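# Fully open the narrow cabinet's top drawer, close all others

## Task

Pull the top drawer of the slim three-drawer cabinet out to its full extent and leave it there. Every other drawer in the room must end completely closed. No cabinet may be moved noticeably from its spot. The robot must not fall or finish leaning, or the task fails.

## Robot and tools

ROBOT. A Dexmate Vega in a physics simulation: a wheeled base on three wheels, a torso of three links (thigh, shank, chest) that folds in a Z, two 7-joint arms with two-finger grippers, and a panning, tilting head. In its start posture it covers 0.70 m front to back and 0.63 m across (0.91 m with arms folded), and its front edge is 0.35 m ahead of the base origin. It starts in the stand posture. Nothing prevents it tipping over, and once down it stays down.

FRAMES. All lengths are metres. Base frame: origin on the floor on the centre line, 0.185 m behind the front axle (the turning point); x forward, y left, z up. chest, left_hand and right_hand are reported in this frame. A hand point sits between the fingers, 0.033 m short of the closed tips; fingers lie along its z, close along its y, and its camera is on the back (-x). Printed hand positions get less accurate at long reach. base_odometry uses the base frame as it was at scene start and counts only wheel turns, so slip looks like travel; heading in rad, left positive.

TOOL move. One action per call; every argument except cameras belongs to the action. An action holds base and/or joints (optionally speeds or min_time_s), or a target alone (optionally with min_time_s). An empty call just reports state and images. Unknown keys make the call invalid; out-of-range values get it refused. A refusal, or a stop that begins in a call, cancels the later move, wait and finished_scene calls in the same reply.
- base: exactly one key, each a relative offset from where the base last measured itself. translate_m: straight drive, forward positive, -2 to 2 m. strafe_m: sideways drive, left positive, -2 to 2 m (heading may drift about 0.02 rad). rotate_rad: spin on the spot, counter-clockwise positive, -3.2 to 3.2 rad. The front wheels need up to about 1.1 s to swing to a new direction first.
- joints: a dictionary of absolute joint angles in rad, keyed by name. Torso: torso_hip_rad 0 to 1.57, torso_knee_rad 0 to 3.141, torso_waist_rad -1.57 to 1.57 (chest forward lean = knee - hip - waist); torso joints named together arrive together. Each arm has shoulder_pitch, shoulder_yaw, upper_arm_roll, elbow, forearm_roll, wrist_pitch, wrist_yaw, gripper, prefixed left_ or right_. Left ranges: shoulder_pitch ±3.041 (positive lowers the arm), shoulder_yaw -0.423 to 1.523, upper_arm_roll ±3.041, elbow -3.041 to 0.214 (0 straight, negative bends up), forearm_roll ±3.041, wrist_pitch ±1.366 (positive tips down), wrist_yaw -1.348 to 1.087, gripper 0 to 0.785 (0 closed). The right arm mirrors it: negative shoulder_pitch and negative wrist_pitch lower, shoulder_yaw -1.523 to 0.423, wrist_yaw -1.087 to 1.348. Head: head_pan_rad ±2.792 (left positive), head_tilt_rad ±1.483, head_camera_tilt_rad -1.483 to 1.378 (positive looks down). Torso presets (hip, knee, waist): stand 0.469, 1.617, 1.048; stand_high 0.78, 1.57, 0.44; lean_20 0.52, 1.05, 0.18; lean_45 0.52, 1.05, -0.26; low_lean_45 0, 0, -0.79. Folded arms, in key order: left 1, 0.5, -0.6, -2.5, 0, -0.9, 0; right -1, -0.5, 0.6, -2.5, 0, 0.9, 0. Fold before going to low_lean_45.
- target: an absolute pose for one hand: side (left or right), x, y, z in the base frame (m, -3 to 3), pitch_deg (-30 to 95; 90 fingers down, 0 level), heading_deg (0 forward, counter-clockwise positive), optional roll_deg (default 0), and optional line_only (true means straight-line motion or refusal). Heading and roll span -360 to 360. The robot must be stationary; the plan is checked against the robot only, not the furniture. Straight moves go up to 45 cm; otherwise an arc may swing the elbow wide. If the status reads short (part of ...), resend the same target.
- speeds: per-action top speeds: translate_m 0.04 to 0.5 m/s (default 0.3), strafe_m 0.04 to 0.3, rotate_rad 0.1 to 0.6 rad/s.
- min_time_s: 0.1 to 8 s, lower bound on arm and head motion time.
- cameras: list from head_camera, left_wrist_camera, right_wrist_camera, all.

wait: seconds 0 to 10; returns state. zoom_image: camera plus region [x0, y0, x1, y1] in pixels, at most 504 by 504. finished_scene: scene = current scene number; irreversible, and nothing else should follow it in that reply.

RESULTS. The move line reads done or the worst status. base_status, joint_status, left_hand_status, right_hand_status: done, off_target (resting away, may still push), contact_stop, time_out (group freezes and drops targets), not_followed or joint command not followed (a self-collision check withheld the arm), pose unreachable, refused (with reason), reached (within 10 mm and 2 degrees), short (with the error), limit_stop_at_motor_heat. turned_by_wheels and turned_by_imu are rad since last result; an imu turn beyond 0.03 rad on a straight drive means the base touched something. A time_out or near-zero count on a drive means blocked. base_tilt gives forward/right lean in degrees. on_its_own lists uncommanded behaviour. Watch MOTOR HOT, OVER-TEMPERATURE FAULT and TORQUE FAULT lines.

CAUTIONS. The base does not halt on contact; it keeps pushing. Drive into drawers or furniture at default speed or slower, especially with the chest leaned forward. Never let the arms press on or strike each other. After any contact stop, back the arm off at once, since pressing heats motors. Avoid slamming drawers, shoving cabinets out of place, dropping anything, or tilting the robot.

Each tool is called after "Request:" as name(argument=value, ...), one argument or row to a line, values as JSON.

## Session

Request:
move(
)

Scene clock: 0.00 s.
Joint torques (N m): no reading
Motor temperatures (°C): left_arm=[31 31 31 26 40 35 41] | right_arm=[30 27 33 31 36 36 33]
base_odometry: x=+0.000 y=+0.000 heading=+0.000
turned_by_wheels: +0.000
turned_by_imu: +0.000
base_tilt: forward=+0.0 right=+0.8
base_status: not commanded
joint_positions: torso_hip_rad=+0.469 torso_knee_rad=+1.617 torso_waist_rad=+1.048 left_shoulder_pitch_rad=+2.217 left_shoulder_yaw_rad=-0.014 left_upper_arm_roll_rad=-0.004 left_elbow_rad=-1.080 left_forearm_roll_rad=+0.010 left_wrist_pitch_rad=-0.495 left_wrist_yaw_rad=-0.006 left_gripper_rad=+0.005 right_shoulder_pitch_rad=-2.194 right_shoulder_yaw_rad=-0.002 right_upper_arm_roll_rad=+0.006 right_elbow_rad=-1.112 right_forearm_roll_rad=+0.018 right_wrist_pitch_rad=+0.493 right_wrist_yaw_rad=-0.008 right_gripper_rad=+0.005 head_pan_rad=+0.000 head_tilt_rad=+0.000 head_camera_tilt_rad=+0.000
joint_status: not commanded
chest: x=-0.0111 y=+0.0000 z=+1.4155 quat_wxyz=(+0.999, +0.000, +0.050, +0.000) (m; base frame)
left_hand: x=+0.1501 y=+0.2220 z=+0.6144 quat_wxyz=(+0.402, -0.001, +0.915, -0.004) pitch_deg=+42.6 heading_deg=-0.5 roll_deg=-0.7 back=up (m; base frame)
right_hand: x=+0.1852 y=-0.2398 z=+0.6293 quat_wxyz=(+0.427, +0.011, +0.904, -0.007) pitch_deg=+39.4 heading_deg=-1.6 roll_deg=-0.3 back=up (m; base frame)
pictures: head_camera, left_wrist_camera, right_wrist_camera

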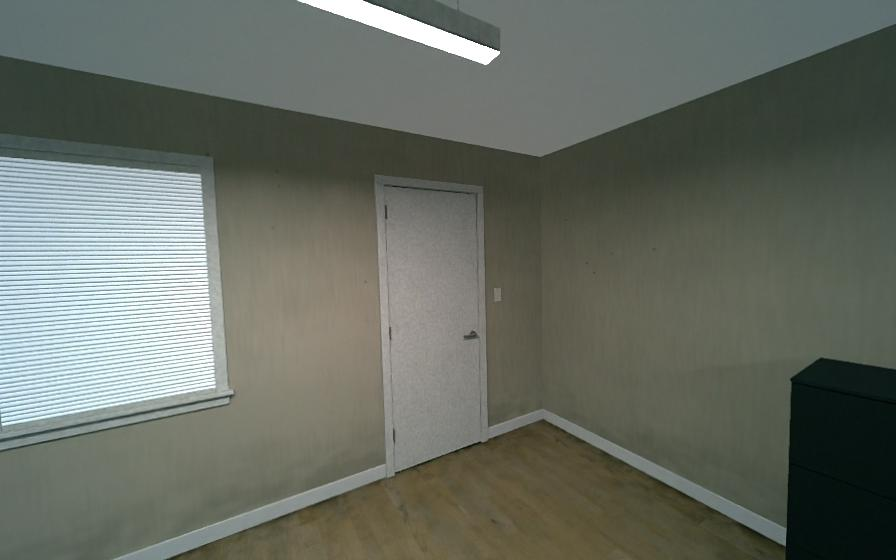

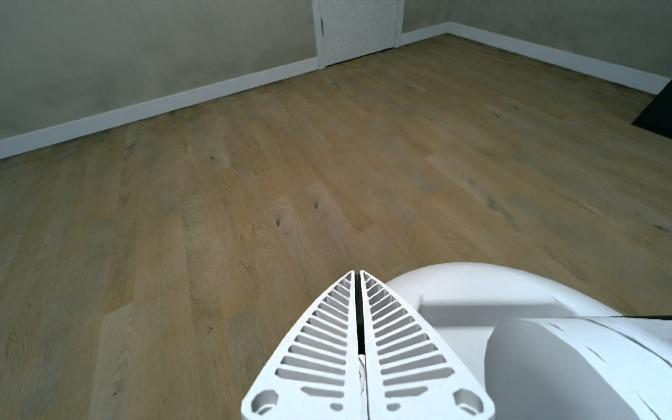

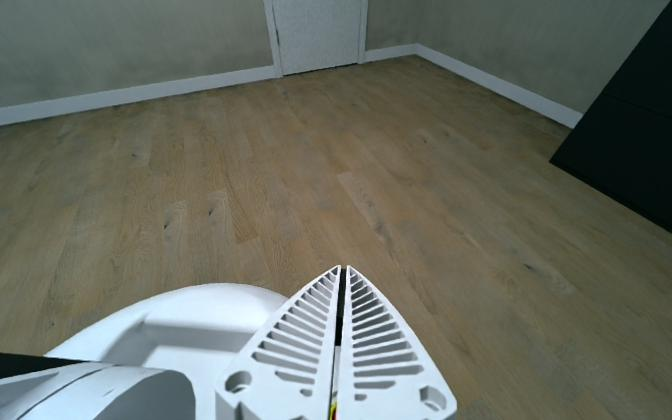

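Request:
move(
  joints={"head_pan_rad": -1.2, "head_camera_tilt_rad": 0.35},
  cameras=["head_camera"],
)

Request:
move(
  joints={"head_pan_rad": -2.5},
  cameras=["head_camera"],
)

Request:
move(
  joints={"head_pan_rad": 1.3},
  cameras=["head_camera"],
)

Request:
move(
  joints={"head_pan_rad": 2.5},
  cameras=["head_camera"],
)

Scene clock: 1.73 s.
Joint torques (N m): left_arm=[6.16 1.03 -1.81 -1.62 -0.05 -1.31 0.33] | right_arm=[-5.53 -0.04 0.66 -1.9 0.05 2.15 -0.07]
move: done
base_odometry: x=+0.000 y=+0.000 heading=+0.000
turned_by_wheels: +0.000
turned_by_imu: +0.000
base_tilt: forward=+0.1 right=+0.7
base_status: not commanded
joint_positions: torso_hip_rad=+0.469 torso_knee_rad=+1.617 torso_waist_rad=+1.048 left_shoulder_pitch_rad=+2.217 left_shoulder_yaw_rad=-0.014 left_upper_arm_roll_rad=-0.004 left_elbow_rad=-1.080 left_forearm_roll_rad=+0.010 left_wrist_pitch_rad=-0.495 left_wrist_yaw_rad=-0.006 left_gripper_rad=+0.005 right_shoulder_pitch_rad=-2.194 right_shoulder_yaw_rad=-0.002 right_upper_arm_roll_rad=+0.006 right_elbow_rad=-1.112 right_forearm_roll_rad=+0.018 right_wrist_pitch_rad=+0.493 right_wrist_yaw_rad=-0.008 right_gripper_rad=+0.005 head_pan_rad=-1.200 head_tilt_rad=+0.000 head_camera_tilt_rad=+0.350
joint_status: all done
chest: x=-0.0111 y=+0.0000 z=+1.4155 quat_wxyz=(+0.999, +0.000, +0.050, +0.000) (m; base frame)
left_hand: x=+0.1501 y=+0.2220 z=+0.6144 quat_wxyz=(+0.402, -0.001, +0.915, -0.004) pitch_deg=+42.6 heading_deg=-0.5 roll_deg=-0.7 back=up (m; base frame)
right_hand: x=+0.1852 y=-0.2398 z=+0.6293 quat_wxyz=(+0.427, +0.011, +0.904, -0.007) pitch_deg=+39.4 heading_deg=-1.6 roll_deg=-0.3 back=up (m; base frame)
pictures: head_camera

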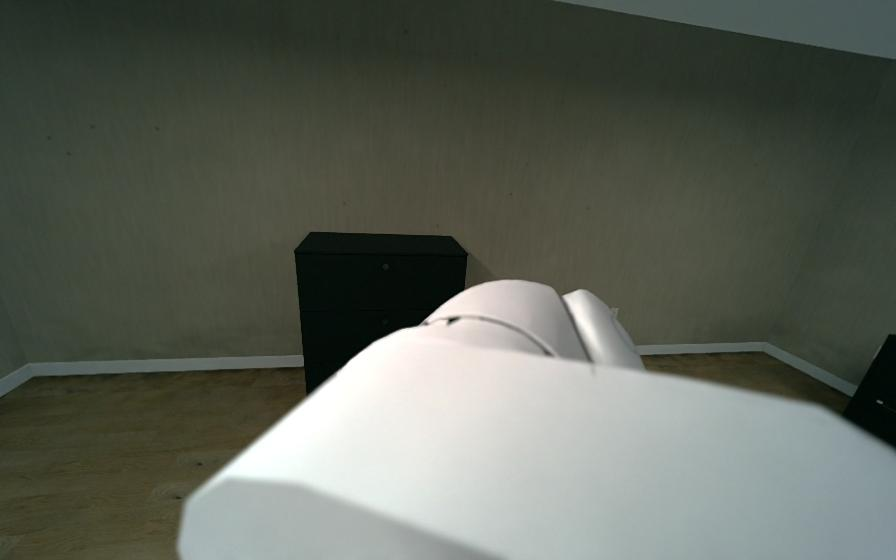

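Scene clock: 3.27 s.
Joint torques (N m): left_arm=[6.39 -1.32 -1.65 -2.38 0.18 -2.24 -0.07] | right_arm=[-5.79 -2.07 0.7 -2.04 0.05 2.13 -0.17]
move: done
base_odometry: x=+0.000 y=+0.000 heading=+0.000
turned_by_wheels: +0.000
turned_by_imu: +0.000
base_tilt: forward=+0.0 right=+0.7
base_status: not commanded
joint_positions: torso_hip_rad=+0.469 torso_knee_rad=+1.617 torso_waist_rad=+1.048 left_shoulder_pitch_rad=+2.217 left_shoulder_yaw_rad=-0.014 left_upper_arm_roll_rad=-0.004 left_elbow_rad=-1.080 left_forearm_roll_rad=+0.010 left_wrist_pitch_rad=-0.495 left_wrist_yaw_rad=-0.006 left_gripper_rad=+0.005 right_shoulder_pitch_rad=-2.194 right_shoulder_yaw_rad=-0.002 right_upper_arm_roll_rad=+0.006 right_elbow_rad=-1.112 right_forearm_roll_rad=+0.018 right_wrist_pitch_rad=+0.493 right_wrist_yaw_rad=-0.008 right_gripper_rad=+0.005 head_pan_rad=-2.500 head_tilt_rad=+0.000 head_camera_tilt_rad=+0.350
joint_status: all done
chest: x=-0.0111 y=+0.0000 z=+1.4155 quat_wxyz=(+0.999, +0.000, +0.050, +0.000) (m; base frame)
left_hand: x=+0.1501 y=+0.2220 z=+0.6144 quat_wxyz=(+0.402, -0.001, +0.915, -0.004) pitch_deg=+42.6 heading_deg=-0.5 roll_deg=-0.7 back=up (m; base frame)
right_hand: x=+0.1852 y=-0.2398 z=+0.6293 quat_wxyz=(+0.427, +0.011, +0.904, -0.007) pitch_deg=+39.4 heading_deg=-1.6 roll_deg=-0.3 back=up (m; base frame)
pictures: head_camera

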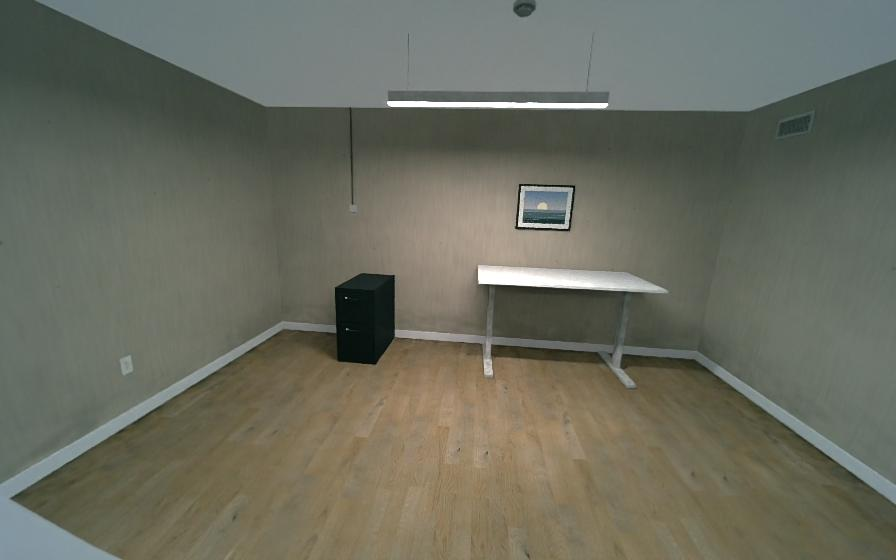

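Scene clock: 6.47 s.
Joint torques (N m): left_arm=[4.93 -0.18 -0.78 -2.51 0.12 -2.21 -0.03] | right_arm=[-4.71 -0.15 0.72 -2.22 0.1 2.05 0.1]
move: done
base_odometry: x=+0.000 y=+0.000 heading=+0.000
turned_by_wheels: +0.000
turned_by_imu: +0.000
base_tilt: forward=+0.0 right=+0.8
base_status: not commanded
joint_positions: torso_hip_rad=+0.469 torso_knee_rad=+1.617 torso_waist_rad=+1.048 left_shoulder_pitch_rad=+2.217 left_shoulder_yaw_rad=-0.014 left_upper_arm_roll_rad=-0.004 left_elbow_rad=-1.080 left_forearm_roll_rad=+0.010 left_wrist_pitch_rad=-0.495 left_wrist_yaw_rad=-0.006 left_gripper_rad=+0.005 right_shoulder_pitch_rad=-2.194 right_shoulder_yaw_rad=-0.002 right_upper_arm_roll_rad=+0.006 right_elbow_rad=-1.112 right_forearm_roll_rad=+0.018 right_wrist_pitch_rad=+0.493 right_wrist_yaw_rad=-0.008 right_gripper_rad=+0.005 head_pan_rad=+1.300 head_tilt_rad=+0.000 head_camera_tilt_rad=+0.350
joint_status: all done
chest: x=-0.0111 y=+0.0000 z=+1.4155 quat_wxyz=(+0.999, +0.000, +0.050, +0.000) (m; base frame)
left_hand: x=+0.1501 y=+0.2220 z=+0.6144 quat_wxyz=(+0.402, -0.001, +0.915, -0.004) pitch_deg=+42.6 heading_deg=-0.5 roll_deg=-0.7 back=up (m; base frame)
right_hand: x=+0.1852 y=-0.2398 z=+0.6293 quat_wxyz=(+0.427, +0.011, +0.904, -0.007) pitch_deg=+39.4 heading_deg=-1.6 roll_deg=-0.3 back=up (m; base frame)
pictures: head_camera

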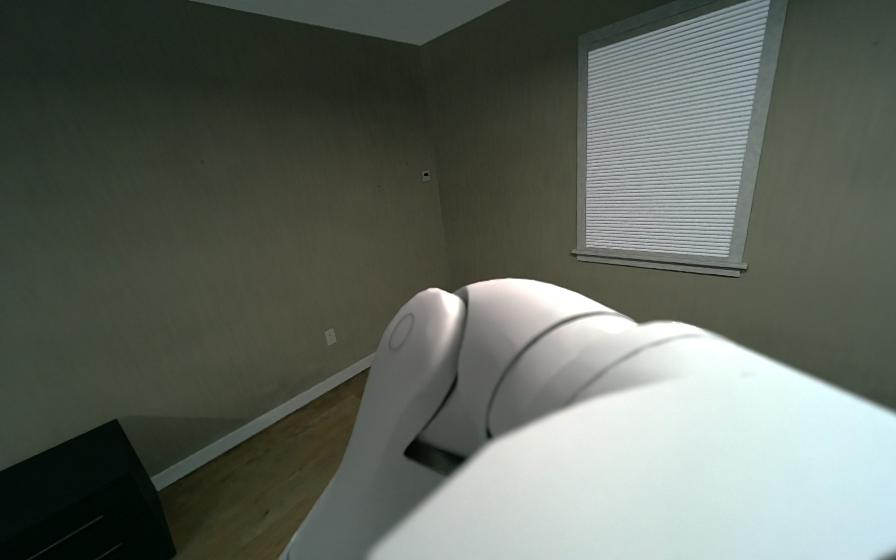

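Scene clock: 7.93 s.
Joint torques (N m): left_arm=[6.44 -1.71 -0.75 -1.81 0.06 -2.26 0.02] | right_arm=[-4.2 -1.3 -0.01 -1.94 -0.02 2.42 -0.1]
move: done
base_odometry: x=+0.000 y=+0.000 heading=+0.000
turned_by_wheels: +0.000
turned_by_imu: +0.000
base_tilt: forward=+0.0 right=+0.8
base_status: not commanded
joint_positions: torso_hip_rad=+0.469 torso_knee_rad=+1.617 torso_waist_rad=+1.048 left_shoulder_pitch_rad=+2.217 left_shoulder_yaw_rad=-0.014 left_upper_arm_roll_rad=-0.004 left_elbow_rad=-1.080 left_forearm_roll_rad=+0.010 left_wrist_pitch_rad=-0.495 left_wrist_yaw_rad=-0.006 left_gripper_rad=+0.005 right_shoulder_pitch_rad=-2.194 right_shoulder_yaw_rad=-0.002 right_upper_arm_roll_rad=+0.006 right_elbow_rad=-1.112 right_forearm_roll_rad=+0.018 right_wrist_pitch_rad=+0.493 right_wrist_yaw_rad=-0.008 right_gripper_rad=+0.005 head_pan_rad=+2.500 head_tilt_rad=+0.000 head_camera_tilt_rad=+0.350
joint_status: all done
chest: x=-0.0111 y=+0.0000 z=+1.4155 quat_wxyz=(+0.999, +0.000, +0.050, +0.000) (m; base frame)
left_hand: x=+0.1501 y=+0.2220 z=+0.6144 quat_wxyz=(+0.402, -0.001, +0.915, -0.004) pitch_deg=+42.6 heading_deg=-0.5 roll_deg=-0.7 back=up (m; base frame)
right_hand: x=+0.1852 y=-0.2398 z=+0.6293 quat_wxyz=(+0.427, +0.011, +0.904, -0.007) pitch_deg=+39.4 heading_deg=-1.6 roll_deg=-0.3 back=up (m; base frame)
pictures: head_camera

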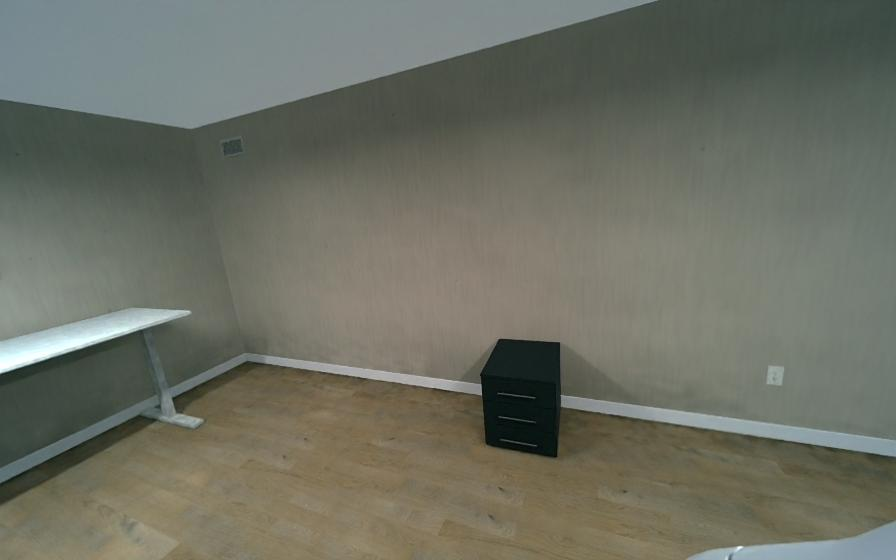

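Request:
zoom_image(
  camera="head_camera",
  region=[460, 320, 600, 470],
)

Request:
move(
  joints={"head_pan_rad": -2.4},
  cameras=["head_camera"],
)

Request:
zoom_image(
  camera="head_camera",
  region=[250, 250, 450, 390],
)

Request:
move(
  joints={"head_pan_rad": -1.0},
  cameras=["head_camera"],
)

Request:
zoom_image(
  camera="head_camera",
  region=[250, 200, 500, 420],
)

Scaled by 3.360 from the camera's 896x560 image, which has a finer 960x600 frame.

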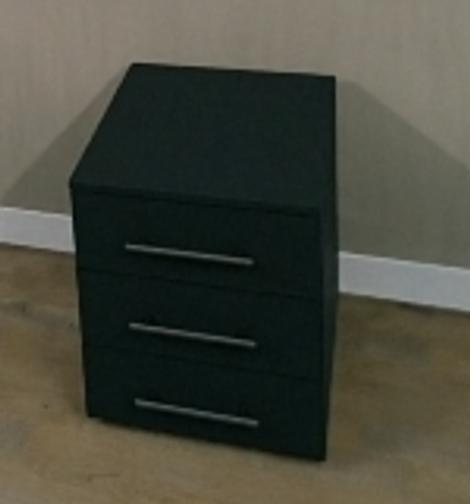

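Scene clock: 12.37 s.
Joint torques (N m): left_arm=[6.33 -2.11 -0.52 -1.74 0.21 -1.1 0.04] | right_arm=[-4.1 -1.29 0.29 -1.44 0.1 2.36 -0.12]
move: done
base_odometry: x=+0.000 y=+0.000 heading=+0.000
turned_by_wheels: +0.000
turned_by_imu: +0.000
base_tilt: forward=+0.0 right=+0.7
base_status: not commanded
joint_positions: torso_hip_rad=+0.469 torso_knee_rad=+1.617 torso_waist_rad=+1.048 left_shoulder_pitch_rad=+2.217 left_shoulder_yaw_rad=-0.014 left_upper_arm_roll_rad=-0.004 left_elbow_rad=-1.080 left_forearm_roll_rad=+0.010 left_wrist_pitch_rad=-0.495 left_wrist_yaw_rad=-0.006 left_gripper_rad=+0.005 right_shoulder_pitch_rad=-2.194 right_shoulder_yaw_rad=-0.002 right_upper_arm_roll_rad=+0.006 right_elbow_rad=-1.112 right_forearm_roll_rad=+0.018 right_wrist_pitch_rad=+0.493 right_wrist_yaw_rad=-0.008 right_gripper_rad=+0.005 head_pan_rad=-2.400 head_tilt_rad=+0.000 head_camera_tilt_rad=+0.350
joint_status: all done
chest: x=-0.0111 y=+0.0000 z=+1.4155 quat_wxyz=(+0.999, +0.000, +0.050, +0.000) (m; base frame)
left_hand: x=+0.1501 y=+0.2220 z=+0.6144 quat_wxyz=(+0.402, -0.001, +0.915, -0.004) pitch_deg=+42.6 heading_deg=-0.5 roll_deg=-0.7 back=up (m; base frame)
right_hand: x=+0.1852 y=-0.2398 z=+0.6293 quat_wxyz=(+0.427, +0.011, +0.904, -0.007) pitch_deg=+39.4 heading_deg=-1.6 roll_deg=-0.3 back=up (m; base frame)
pictures: head_camera

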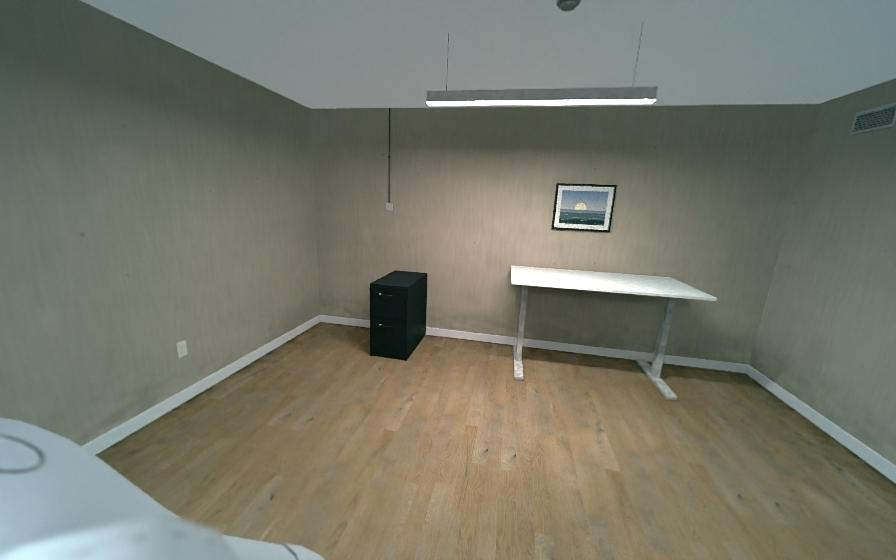

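Scaled by 2.520 from the camera's 896x560 image, which has a finer 960x600 frame.

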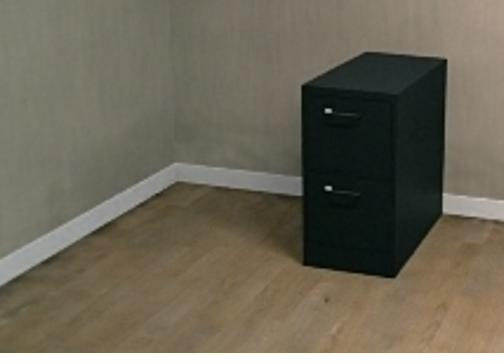

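Scene clock: 13.97 s.
Joint torques (N m): left_arm=[6.5 -0.92 -1.03 -2.12 0.2 -2.21 0.07] | right_arm=[-3.82 0.15 0.88 -2.09 0.1 1.81 -0.09]
move: done
base_odometry: x=+0.000 y=+0.000 heading=+0.000
turned_by_wheels: +0.000
turned_by_imu: +0.000
base_tilt: forward=+0.0 right=+0.7
base_status: not commanded
joint_positions: torso_hip_rad=+0.469 torso_knee_rad=+1.617 torso_waist_rad=+1.048 left_shoulder_pitch_rad=+2.217 left_shoulder_yaw_rad=-0.014 left_upper_arm_roll_rad=-0.004 left_elbow_rad=-1.080 left_forearm_roll_rad=+0.010 left_wrist_pitch_rad=-0.495 left_wrist_yaw_rad=-0.006 left_gripper_rad=+0.005 right_shoulder_pitch_rad=-2.194 right_shoulder_yaw_rad=-0.002 right_upper_arm_roll_rad=+0.006 right_elbow_rad=-1.112 right_forearm_roll_rad=+0.018 right_wrist_pitch_rad=+0.493 right_wrist_yaw_rad=-0.008 right_gripper_rad=+0.005 head_pan_rad=-1.000 head_tilt_rad=+0.000 head_camera_tilt_rad=+0.350
joint_status: all done
chest: x=-0.0111 y=+0.0000 z=+1.4155 quat_wxyz=(+0.999, +0.000, +0.050, +0.000) (m; base frame)
left_hand: x=+0.1501 y=+0.2220 z=+0.6144 quat_wxyz=(+0.402, -0.001, +0.915, -0.004) pitch_deg=+42.6 heading_deg=-0.5 roll_deg=-0.7 back=up (m; base frame)
right_hand: x=+0.1852 y=-0.2398 z=+0.6293 quat_wxyz=(+0.427, +0.011, +0.904, -0.007) pitch_deg=+39.4 heading_deg=-1.6 roll_deg=-0.3 back=up (m; base frame)
pictures: head_camera

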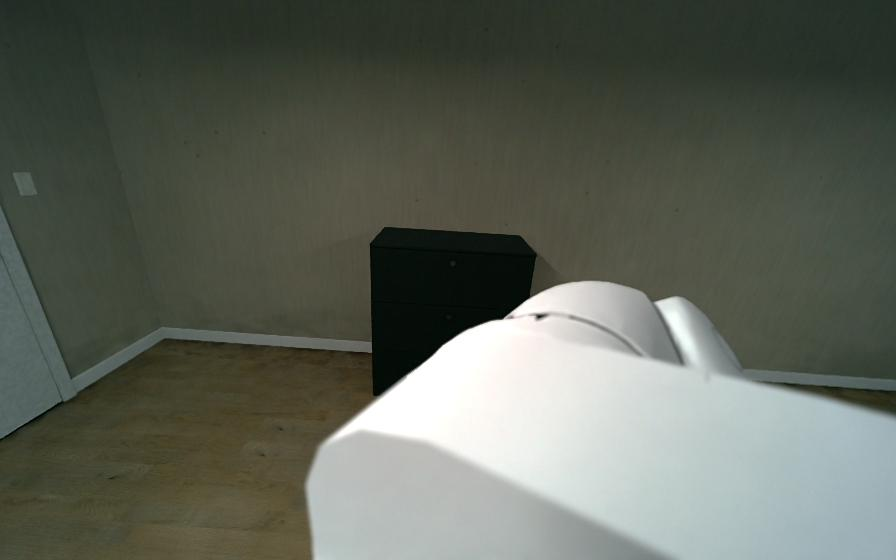

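Scaled by 2.016 from the camera's 896x560 image, which has a finer 960x600 frame.

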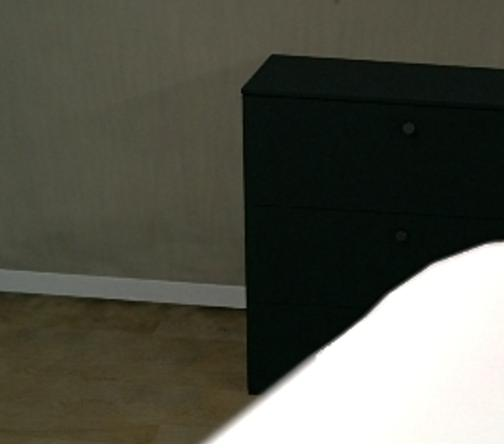

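Request:
move(
  base={"rotate_rad": 2.25},
  joints={"head_pan_rad": 0, "head_camera_tilt_rad": 0.55},
  cameras=["head_camera"],
)

Request:
zoom_image(
  camera="head_camera",
  region=[360, 200, 560, 400],
)

Scene clock: 20.23 s.
Joint torques (N m): left_arm=[7.7 0.26 -1.52 -2.03 0.08 -2.13 0.23] | right_arm=[-5.01 -0.86 0.39 -1.99 0.19 2.34 -0.08]
move: done
base_odometry: x=+0.003 y=-0.001 heading=+2.257
turned_by_wheels: +2.257
turned_by_imu: +2.245
base_tilt: forward=+0.0 right=+0.8
base_status: done
joint_positions: torso_hip_rad=+0.469 torso_knee_rad=+1.617 torso_waist_rad=+1.048 left_shoulder_pitch_rad=+2.217 left_shoulder_yaw_rad=-0.014 left_upper_arm_roll_rad=-0.004 left_elbow_rad=-1.080 left_forearm_roll_rad=+0.010 left_wrist_pitch_rad=-0.495 left_wrist_yaw_rad=-0.006 left_gripper_rad=+0.005 right_shoulder_pitch_rad=-2.194 right_shoulder_yaw_rad=-0.002 right_upper_arm_roll_rad=+0.006 right_elbow_rad=-1.112 right_forearm_roll_rad=+0.018 right_wrist_pitch_rad=+0.493 right_wrist_yaw_rad=-0.008 right_gripper_rad=+0.005 head_pan_rad=+0.000 head_tilt_rad=+0.000 head_camera_tilt_rad=+0.550
joint_status: all done
chest: x=-0.0111 y=+0.0000 z=+1.4155 quat_wxyz=(+0.999, +0.000, +0.050, +0.000) (m; base frame)
left_hand: x=+0.1501 y=+0.2220 z=+0.6144 quat_wxyz=(+0.402, -0.001, +0.915, -0.004) pitch_deg=+42.6 heading_deg=-0.5 roll_deg=-0.7 back=up (m; base frame)
right_hand: x=+0.1852 y=-0.2398 z=+0.6293 quat_wxyz=(+0.427, +0.011, +0.904, -0.007) pitch_deg=+39.4 heading_deg=-1.6 roll_deg=-0.3 back=up (m; base frame)
pictures: head_camera

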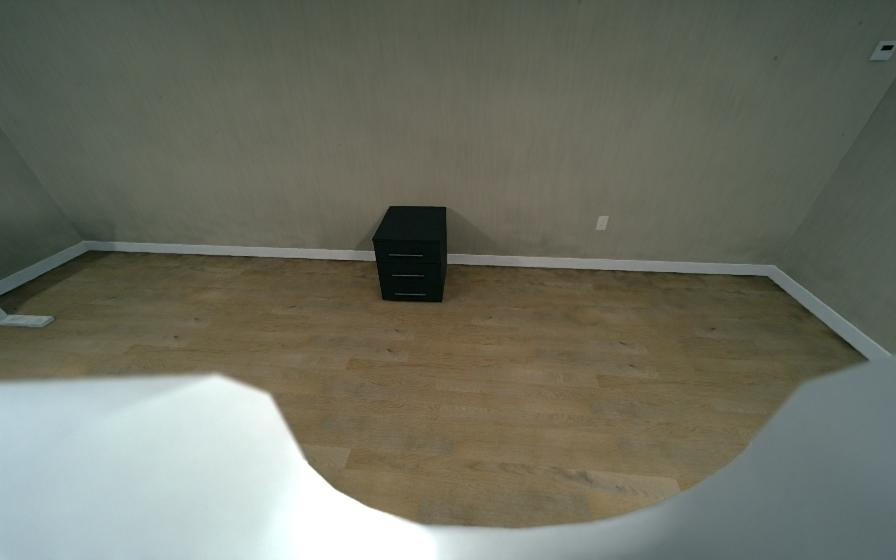

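Scaled by 2.520 from the camera's 896x560 image, which has a finer 960x600 frame.

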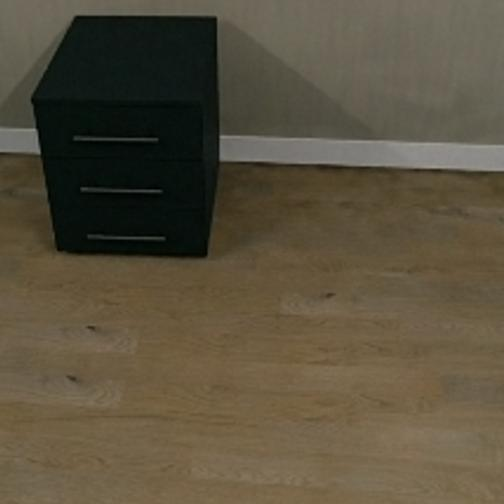

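Request:
move(
  base={"rotate_rad": -0.06},
  joints={"torso_hip_rad": 0.2, "torso_knee_rad": 0.9, "torso_waist_rad": 0.5},
  cameras=["head_camera"],
)

Request:
move(
  base={"strafe_m": 0.15},
  cameras=["head_camera"],
)

Request:
move(
  base={"translate_m": 0.8},
  cameras=["head_camera"],
)

Scene clock: 24.70 s.
Joint torques (N m): left_arm=[9.17 -0.87 -1.09 -1.33 0.09 -1.9 0.06] | right_arm=[-6.44 -0.95 0.21 -1.61 0.15 2.1 0.03]
move: done
base_odometry: x=+0.003 y=-0.001 heading=+2.197
turned_by_wheels: -0.060
turned_by_imu: -0.059
base_tilt: forward=+0.1 right=+0.8
base_status: done
joint_positions: torso_hip_rad=+0.200 torso_knee_rad=+0.900 torso_waist_rad=+0.500 left_shoulder_pitch_rad=+2.217 left_shoulder_yaw_rad=-0.014 left_upper_arm_roll_rad=-0.004 left_elbow_rad=-1.080 left_forearm_roll_rad=+0.010 left_wrist_pitch_rad=-0.495 left_wrist_yaw_rad=-0.006 left_gripper_rad=+0.005 right_shoulder_pitch_rad=-2.194 right_shoulder_yaw_rad=-0.002 right_upper_arm_roll_rad=+0.006 right_elbow_rad=-1.112 right_forearm_roll_rad=+0.018 right_wrist_pitch_rad=+0.493 right_wrist_yaw_rad=-0.008 right_gripper_rad=+0.005 head_pan_rad=+0.000 head_tilt_rad=+0.000 head_camera_tilt_rad=+0.550
joint_status: all done
chest: x=-0.0812 y=+0.0000 z=+1.2472 quat_wxyz=(+0.995, +0.000, +0.100, +0.000) (m; base frame)
left_hand: x=-0.0006 y=+0.2220 z=+0.4340 quat_wxyz=(+0.356, -0.001, +0.934, -0.004) pitch_deg=+48.3 heading_deg=-0.5 roll_deg=-0.7 back=up (m; base frame)
right_hand: x=+0.0357 y=-0.2398 z=+0.4454 quat_wxyz=(+0.381, +0.011, +0.924, -0.008) pitch_deg=+45.1 heading_deg=-1.8 roll_deg=-0.5 back=up (m; base frame)
pictures: head_camera

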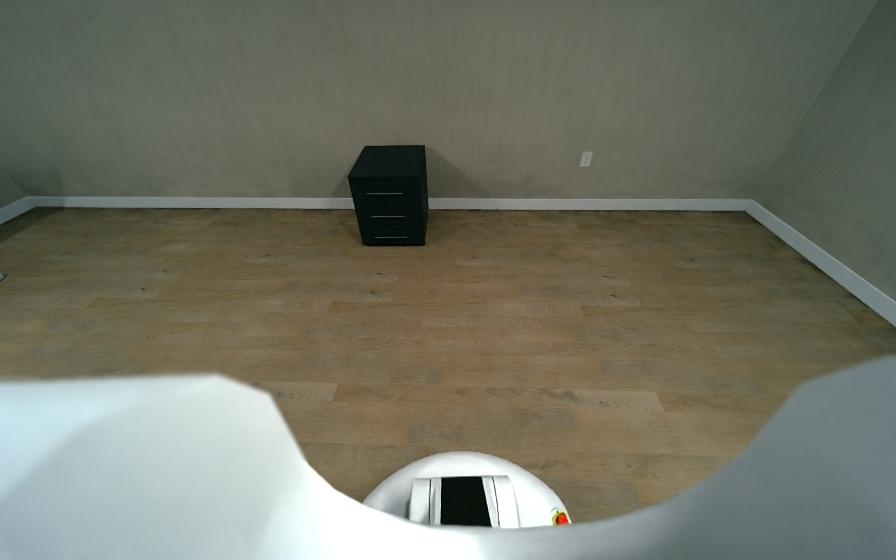

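Scene clock: 27.33 s.
Joint torques (N m): left_arm=[8.57 -0.93 -1.33 -2.09 -0.05 -1.35 -0.06] | right_arm=[-6.76 0.22 0.55 -1.72 0.14 1.96 0.08]
move: done
base_odometry: x=-0.118 y=-0.089 heading=+2.200
turned_by_wheels: +0.004
turned_by_imu: +0.002
base_tilt: forward=+0.0 right=+0.7
base_status: done
joint_positions: torso_hip_rad=+0.200 torso_knee_rad=+0.900 torso_waist_rad=+0.500 left_shoulder_pitch_rad=+2.217 left_shoulder_yaw_rad=-0.014 left_upper_arm_roll_rad=-0.004 left_elbow_rad=-1.080 left_forearm_roll_rad=+0.010 left_wrist_pitch_rad=-0.495 left_wrist_yaw_rad=-0.006 left_gripper_rad=+0.005 right_shoulder_pitch_rad=-2.194 right_shoulder_yaw_rad=-0.002 right_upper_arm_roll_rad=+0.006 right_elbow_rad=-1.112 right_forearm_roll_rad=+0.018 right_wrist_pitch_rad=+0.493 right_wrist_yaw_rad=-0.008 right_gripper_rad=+0.005 head_pan_rad=+0.000 head_tilt_rad=+0.000 head_camera_tilt_rad=+0.550
joint_status: not commanded
chest: x=-0.0812 y=+0.0000 z=+1.2472 quat_wxyz=(+0.995, +0.000, +0.100, +0.000) (m; base frame)
left_hand: x=-0.0006 y=+0.2220 z=+0.4340 quat_wxyz=(+0.356, -0.001, +0.934, -0.004) pitch_deg=+48.3 heading_deg=-0.5 roll_deg=-0.7 back=up (m; base frame)
right_hand: x=+0.0357 y=-0.2398 z=+0.4454 quat_wxyz=(+0.381, +0.011, +0.924, -0.008) pitch_deg=+45.1 heading_deg=-1.8 roll_deg=-0.5 back=up (m; base frame)
pictures: head_camera

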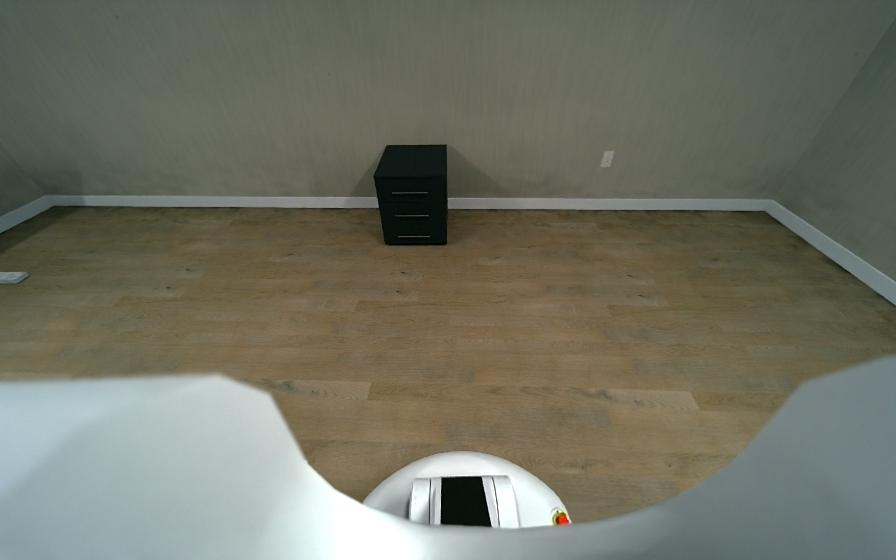

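Scene clock: 32.13 s.
Joint torques (N m): left_arm=[8.69 -1.16 -1.37 -1.24 0.13 -1.8 -0.04] | right_arm=[-6.08 -1 0.59 -1.14 0.11 2.63 -0.08]
move: done
base_odometry: x=-0.589 y=+0.558 heading=+2.199
turned_by_wheels: -0.001
turned_by_imu: -0.002
base_tilt: forward=+0.1 right=+0.7
base_status: done
joint_positions: torso_hip_rad=+0.200 torso_knee_rad=+0.900 torso_waist_rad=+0.500 left_shoulder_pitch_rad=+2.217 left_shoulder_yaw_rad=-0.014 left_upper_arm_roll_rad=-0.004 left_elbow_rad=-1.080 left_forearm_roll_rad=+0.010 left_wrist_pitch_rad=-0.495 left_wrist_yaw_rad=-0.006 left_gripper_rad=+0.005 right_shoulder_pitch_rad=-2.194 right_shoulder_yaw_rad=-0.002 right_upper_arm_roll_rad=+0.006 right_elbow_rad=-1.112 right_forearm_roll_rad=+0.018 right_wrist_pitch_rad=+0.493 right_wrist_yaw_rad=-0.008 right_gripper_rad=+0.005 head_pan_rad=+0.000 head_tilt_rad=+0.000 head_camera_tilt_rad=+0.550
joint_status: not commanded
chest: x=-0.0811 y=+0.0000 z=+1.2472 quat_wxyz=(+0.995, +0.000, +0.100, +0.000) (m; base frame)
left_hand: x=-0.0006 y=+0.2220 z=+0.4340 quat_wxyz=(+0.356, -0.001, +0.934, -0.004) pitch_deg=+48.3 heading_deg=-0.5 roll_deg=-0.7 back=up (m; base frame)
right_hand: x=+0.0357 y=-0.2398 z=+0.4454 quat_wxyz=(+0.381, +0.011, +0.924, -0.008) pitch_deg=+45.1 heading_deg=-1.8 roll_deg=-0.5 back=up (m; base frame)
pictures: head_camera

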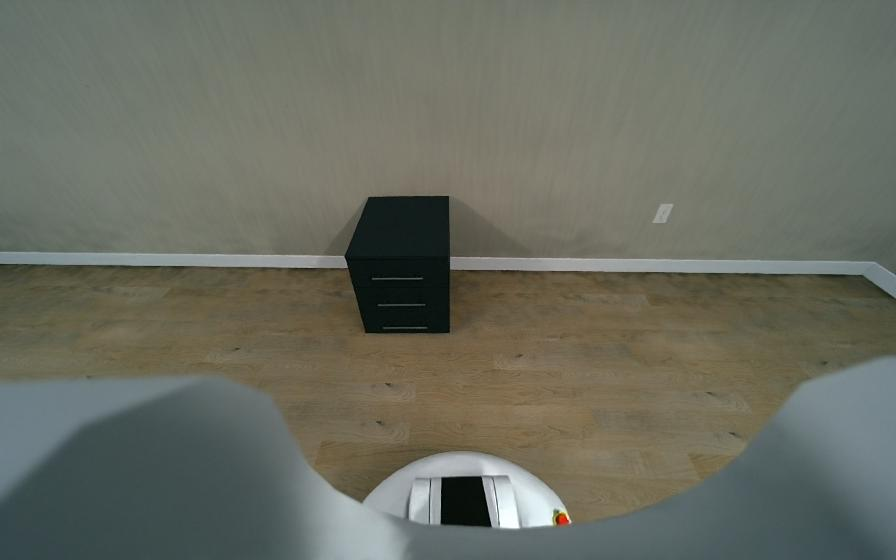

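Request:
move(
  target={"side": "left", "x": 0.6, "y": 0.23, "z": 0.44, "pitch_deg": 0, "heading_deg": 0, "roll_deg": 90},
  cameras=["head_camera", "left_wrist_camera"],
)

Scene clock: 32.97 s.
Joint torques (N m): left_arm=[7.31 -0.76 -0.46 -2.09 0.06 -1.6 -0.01] | right_arm=[-7.28 -1.4 0.55 -1.28 0.18 2.02 0.07]
move: refused
base_odometry: x=-0.589 y=+0.558 heading=+2.199
turned_by_wheels: +0.000
turned_by_imu: +0.000
base_tilt: forward=+0.1 right=+0.8
base_status: not commanded
joint_positions: torso_hip_rad=+0.200 torso_knee_rad=+0.900 torso_waist_rad=+0.500 left_shoulder_pitch_rad=+2.217 left_shoulder_yaw_rad=-0.014 left_upper_arm_roll_rad=-0.004 left_elbow_rad=-1.080 left_forearm_roll_rad=+0.010 left_wrist_pitch_rad=-0.495 left_wrist_yaw_rad=-0.006 left_gripper_rad=+0.005 right_shoulder_pitch_rad=-2.194 right_shoulder_yaw_rad=-0.002 right_upper_arm_roll_rad=+0.006 right_elbow_rad=-1.112 right_forearm_roll_rad=+0.018 right_wrist_pitch_rad=+0.493 right_wrist_yaw_rad=-0.008 right_gripper_rad=+0.005 head_pan_rad=+0.000 head_tilt_rad=+0.000 head_camera_tilt_rad=+0.550
joint_status: not commanded
chest: x=-0.0811 y=+0.0000 z=+1.2472 quat_wxyz=(+0.995, +0.000, +0.100, +0.000) (m; base frame)
left_hand: x=-0.0006 y=+0.2220 z=+0.4340 quat_wxyz=(+0.356, -0.001, +0.934, -0.004) pitch_deg=+48.3 heading_deg=-0.5 roll_deg=-0.7 back=up (m; base frame)
left_hand_status: refused: the arm stands too near the robot already: the left finger into the base, as the model's coarse spheres have them (needs 2.0 cm clear). Nothing moved. Move it clear with "joints".
right_hand: x=+0.0357 y=-0.2398 z=+0.4454 quat_wxyz=(+0.381, +0.011, +0.924, -0.008) pitch_deg=+45.1 heading_deg=-1.8 roll_deg=-0.5 back=up (m; base frame)
pictures: head_camera, left_wrist_camera

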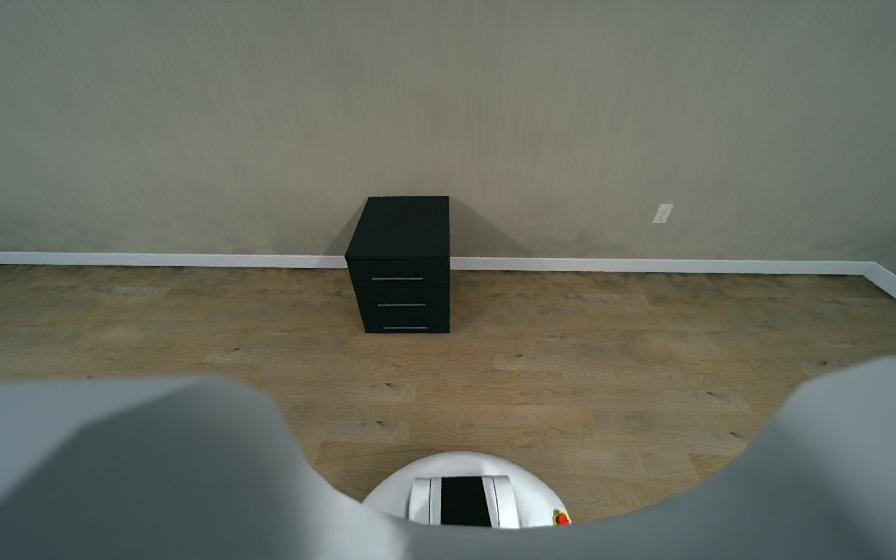

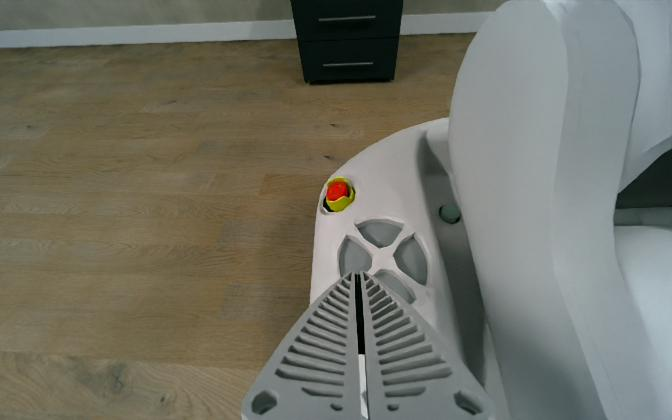

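Request:
move(
  joints={"left_elbow_rad": -1.9, "left_shoulder_pitch_rad": 2.1, "left_gripper_rad": 0.35},
)

Request:
move(
  target={"side": "left", "x": 0.6, "y": 0.23, "z": 0.44, "pitch_deg": 0, "heading_deg": 0, "roll_deg": 90},
  cameras=["head_camera", "left_wrist_camera"],
)

Scene clock: 37.27 s.
Joint torques (N m): left_arm=[-5.37 0.46 -0.53 -7.66 0.23 -1.89 -0.13] | right_arm=[-6.74 -1.87 0.44 -2.43 -0.02 1.61 0.1]
move: done
base_odometry: x=-0.589 y=+0.558 heading=+2.199
turned_by_wheels: +0.000
turned_by_imu: +0.000
base_tilt: forward=+0.0 right=+0.8
base_status: not commanded
joint_positions: torso_hip_rad=+0.200 torso_knee_rad=+0.900 torso_waist_rad=+0.500 left_shoulder_pitch_rad=+2.101 left_shoulder_yaw_rad=-0.014 left_upper_arm_roll_rad=-0.004 left_elbow_rad=-1.896 left_forearm_roll_rad=+0.010 left_wrist_pitch_rad=-0.495 left_wrist_yaw_rad=-0.006 left_gripper_rad=+0.350 right_shoulder_pitch_rad=-2.194 right_shoulder_yaw_rad=-0.002 right_upper_arm_roll_rad=+0.006 right_elbow_rad=-1.112 right_forearm_roll_rad=+0.018 right_wrist_pitch_rad=+0.493 right_wrist_yaw_rad=-0.008 right_gripper_rad=+0.005 head_pan_rad=+0.000 head_tilt_rad=+0.000 head_camera_tilt_rad=+0.550
joint_status: all done
chest: x=-0.0811 y=+0.0000 z=+1.2472 quat_wxyz=(+0.995, +0.000, +0.100, +0.000) (m; base frame)
left_hand: x=+0.3653 y=+0.2287 z=+0.8599 quat_wxyz=(+0.738, +0.000, +0.675, +0.002) pitch_deg=-5.1 heading_deg=+0.2 roll_deg=+0.1 back=up (m; base frame)
right_hand: x=+0.0357 y=-0.2398 z=+0.4454 quat_wxyz=(+0.381, +0.011, +0.924, -0.008) pitch_deg=+45.1 heading_deg=-1.8 roll_deg=-0.5 back=up (m; base frame)
pictures: none

Scene clock: 37.57 s.
Joint torques (N m): left_arm=[-6.28 1.1 -1.34 -5.99 -0.1 -2.45 -0.02] | right_arm=[-7.02 -0.42 0.25 -1.57 0.18 1.73 -0.1]
move: refused
base_odometry: x=-0.589 y=+0.558 heading=+2.199
turned_by_wheels: +0.000
turned_by_imu: +0.000
base_tilt: forward=+0.1 right=+0.8
base_status: not commanded
joint_positions: torso_hip_rad=+0.200 torso_knee_rad=+0.900 torso_waist_rad=+0.500 left_shoulder_pitch_rad=+2.101 left_shoulder_yaw_rad=-0.014 left_upper_arm_roll_rad=-0.004 left_elbow_rad=-1.898 left_forearm_roll_rad=+0.010 left_wrist_pitch_rad=-0.495 left_wrist_yaw_rad=-0.006 left_gripper_rad=+0.350 right_shoulder_pitch_rad=-2.194 right_shoulder_yaw_rad=-0.002 right_upper_arm_roll_rad=+0.006 right_elbow_rad=-1.112 right_forearm_roll_rad=+0.018 right_wrist_pitch_rad=+0.493 right_wrist_yaw_rad=-0.008 right_gripper_rad=+0.005 head_pan_rad=+0.000 head_tilt_rad=+0.000 head_camera_tilt_rad=+0.550
joint_status: not commanded
chest: x=-0.0811 y=+0.0000 z=+1.2472 quat_wxyz=(+0.995, +0.000, +0.100, +0.000) (m; base frame)
left_hand: x=+0.3657 y=+0.2288 z=+0.8613 quat_wxyz=(+0.739, +0.000, +0.674, +0.002) pitch_deg=-5.3 heading_deg=+0.2 roll_deg=+0.1 back=up (m; base frame)
left_hand_status: refused: no posture of the arm gets there (out of reach): the closest leaves the hand 21.0 cm and 3 deg from the pose. Nothing moved.
right_hand: x=+0.0357 y=-0.2398 z=+0.4454 quat_wxyz=(+0.381, +0.011, +0.924, -0.008) pitch_deg=+45.1 heading_deg=-1.8 roll_deg=-0.5 back=up (m; base frame)
pictures: head_camera, left_wrist_camera

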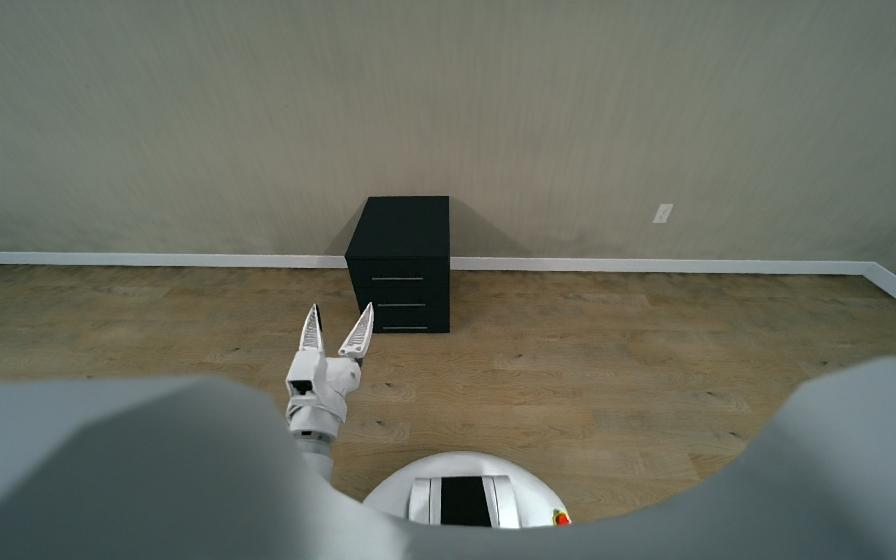

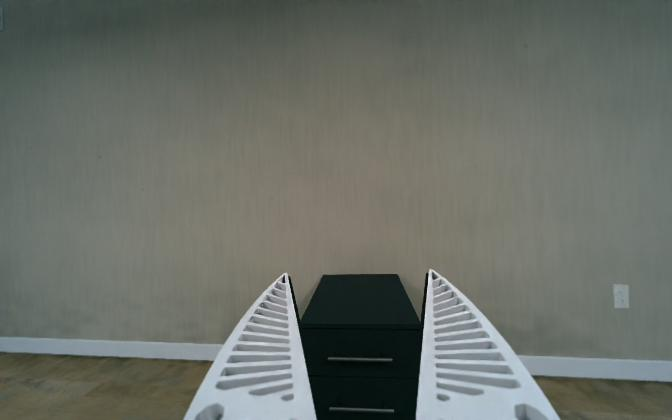

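Request:
move(
  joints={"torso_hip_rad": 0.1, "torso_knee_rad": 0.7, "torso_waist_rad": 0.0},
)

Request:
move(
  target={"side": "left", "x": 0.65, "y": 0.23, "z": 0.44, "pitch_deg": 10, "heading_deg": 0, "roll_deg": 90},
  cameras=["head_camera", "left_wrist_camera"],
)

Scene clock: 41.17 s.
Joint torques (N m): left_arm=[2.9 -0.3 -1.06 -6.48 0.04 -2.27 -0.07] | right_arm=[-16.55 -0.03 0.68 1.8 0.06 1.02 -0.01]
move: done
base_odometry: x=-0.589 y=+0.558 heading=+2.199
turned_by_wheels: +0.000
turned_by_imu: +0.000
base_tilt: forward=+0.0 right=+0.7
base_status: not commanded
joint_positions: torso_hip_rad=+0.100 torso_knee_rad=+0.700 torso_waist_rad=+0.000 left_shoulder_pitch_rad=+2.100 left_shoulder_yaw_rad=-0.014 left_upper_arm_roll_rad=-0.004 left_elbow_rad=-1.900 left_forearm_roll_rad=+0.010 left_wrist_pitch_rad=-0.495 left_wrist_yaw_rad=-0.006 left_gripper_rad=+0.350 right_shoulder_pitch_rad=-2.194 right_shoulder_yaw_rad=-0.002 right_upper_arm_roll_rad=+0.006 right_elbow_rad=-1.112 right_forearm_roll_rad=+0.018 right_wrist_pitch_rad=+0.493 right_wrist_yaw_rad=-0.008 right_gripper_rad=+0.005 head_pan_rad=+0.000 head_tilt_rad=+0.000 head_camera_tilt_rad=+0.550
joint_status: all done
chest: x=+0.0726 y=+0.0000 z=+1.1355 quat_wxyz=(+0.955, +0.000, +0.296, +0.000) (m; base frame)
left_hand: x=+0.3347 y=+0.2288 z=+0.6072 quat_wxyz=(+0.591, +0.000, +0.807, +0.002) pitch_deg=+17.5 heading_deg=+0.2 roll_deg=+0.2 back=up (m; base frame)
right_hand: x=-0.1320 y=-0.2398 z=+0.3515 quat_wxyz=(+0.190, +0.009, +0.982, -0.010) pitch_deg=+68.0 heading_deg=-3.4 roll_deg=-2.4 back=up (m; base frame)
pictures: none

Scene clock: 41.47 s.
Joint torques (N m): left_arm=[2.77 -0.58 -0.9 -6.15 0.04 -2.78 -0.23] | right_arm=[-16.62 -0.43 -0.01 0.16 0.13 0.42 0]
move: refused
base_odometry: x=-0.589 y=+0.558 heading=+2.199
turned_by_wheels: +0.000
turned_by_imu: +0.000
base_tilt: forward=+0.0 right=+0.8
base_status: not commanded
joint_positions: torso_hip_rad=+0.100 torso_knee_rad=+0.700 torso_waist_rad=+0.000 left_shoulder_pitch_rad=+2.100 left_shoulder_yaw_rad=-0.014 left_upper_arm_roll_rad=-0.004 left_elbow_rad=-1.900 left_forearm_roll_rad=+0.010 left_wrist_pitch_rad=-0.495 left_wrist_yaw_rad=-0.006 left_gripper_rad=+0.350 right_shoulder_pitch_rad=-2.194 right_shoulder_yaw_rad=-0.002 right_upper_arm_roll_rad=+0.006 right_elbow_rad=-1.112 right_forearm_roll_rad=+0.018 right_wrist_pitch_rad=+0.493 right_wrist_yaw_rad=-0.008 right_gripper_rad=+0.005 head_pan_rad=+0.000 head_tilt_rad=+0.000 head_camera_tilt_rad=+0.550
joint_status: not commanded
chest: x=+0.0726 y=+0.0000 z=+1.1355 quat_wxyz=(+0.955, +0.000, +0.296, +0.000) (m; base frame)
left_hand: x=+0.3347 y=+0.2288 z=+0.6072 quat_wxyz=(+0.591, +0.000, +0.807, +0.002) pitch_deg=+17.5 heading_deg=+0.2 roll_deg=+0.2 back=up (m; base frame)
left_hand_status: refused: no posture of the arm gets there (out of reach): the closest leaves the hand 3.1 cm and 0 deg from the pose. Nothing moved.
right_hand: x=-0.1320 y=-0.2398 z=+0.3515 quat_wxyz=(+0.190, +0.009, +0.982, -0.010) pitch_deg=+68.0 heading_deg=-3.4 roll_deg=-2.4 back=up (m; base frame)
pictures: head_camera, left_wrist_camera

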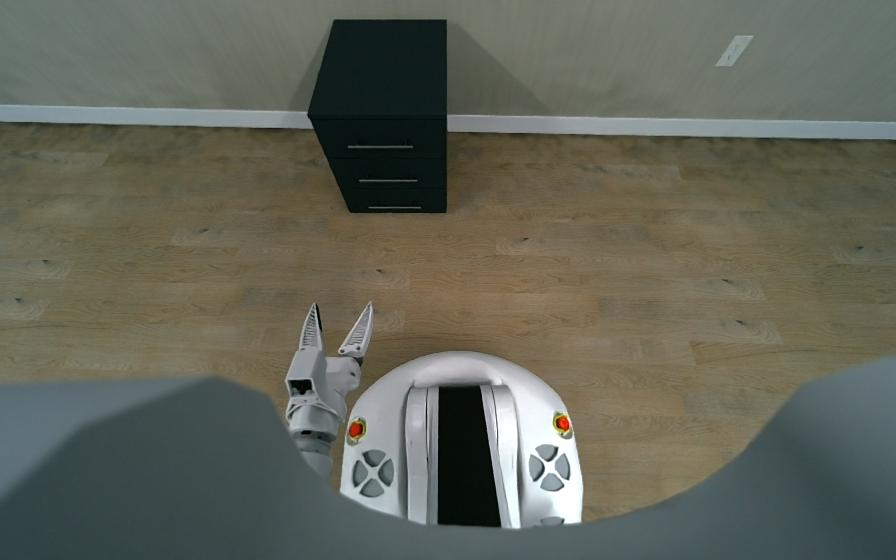

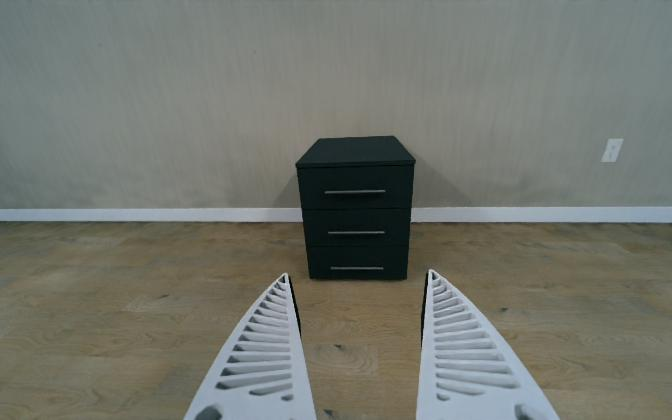

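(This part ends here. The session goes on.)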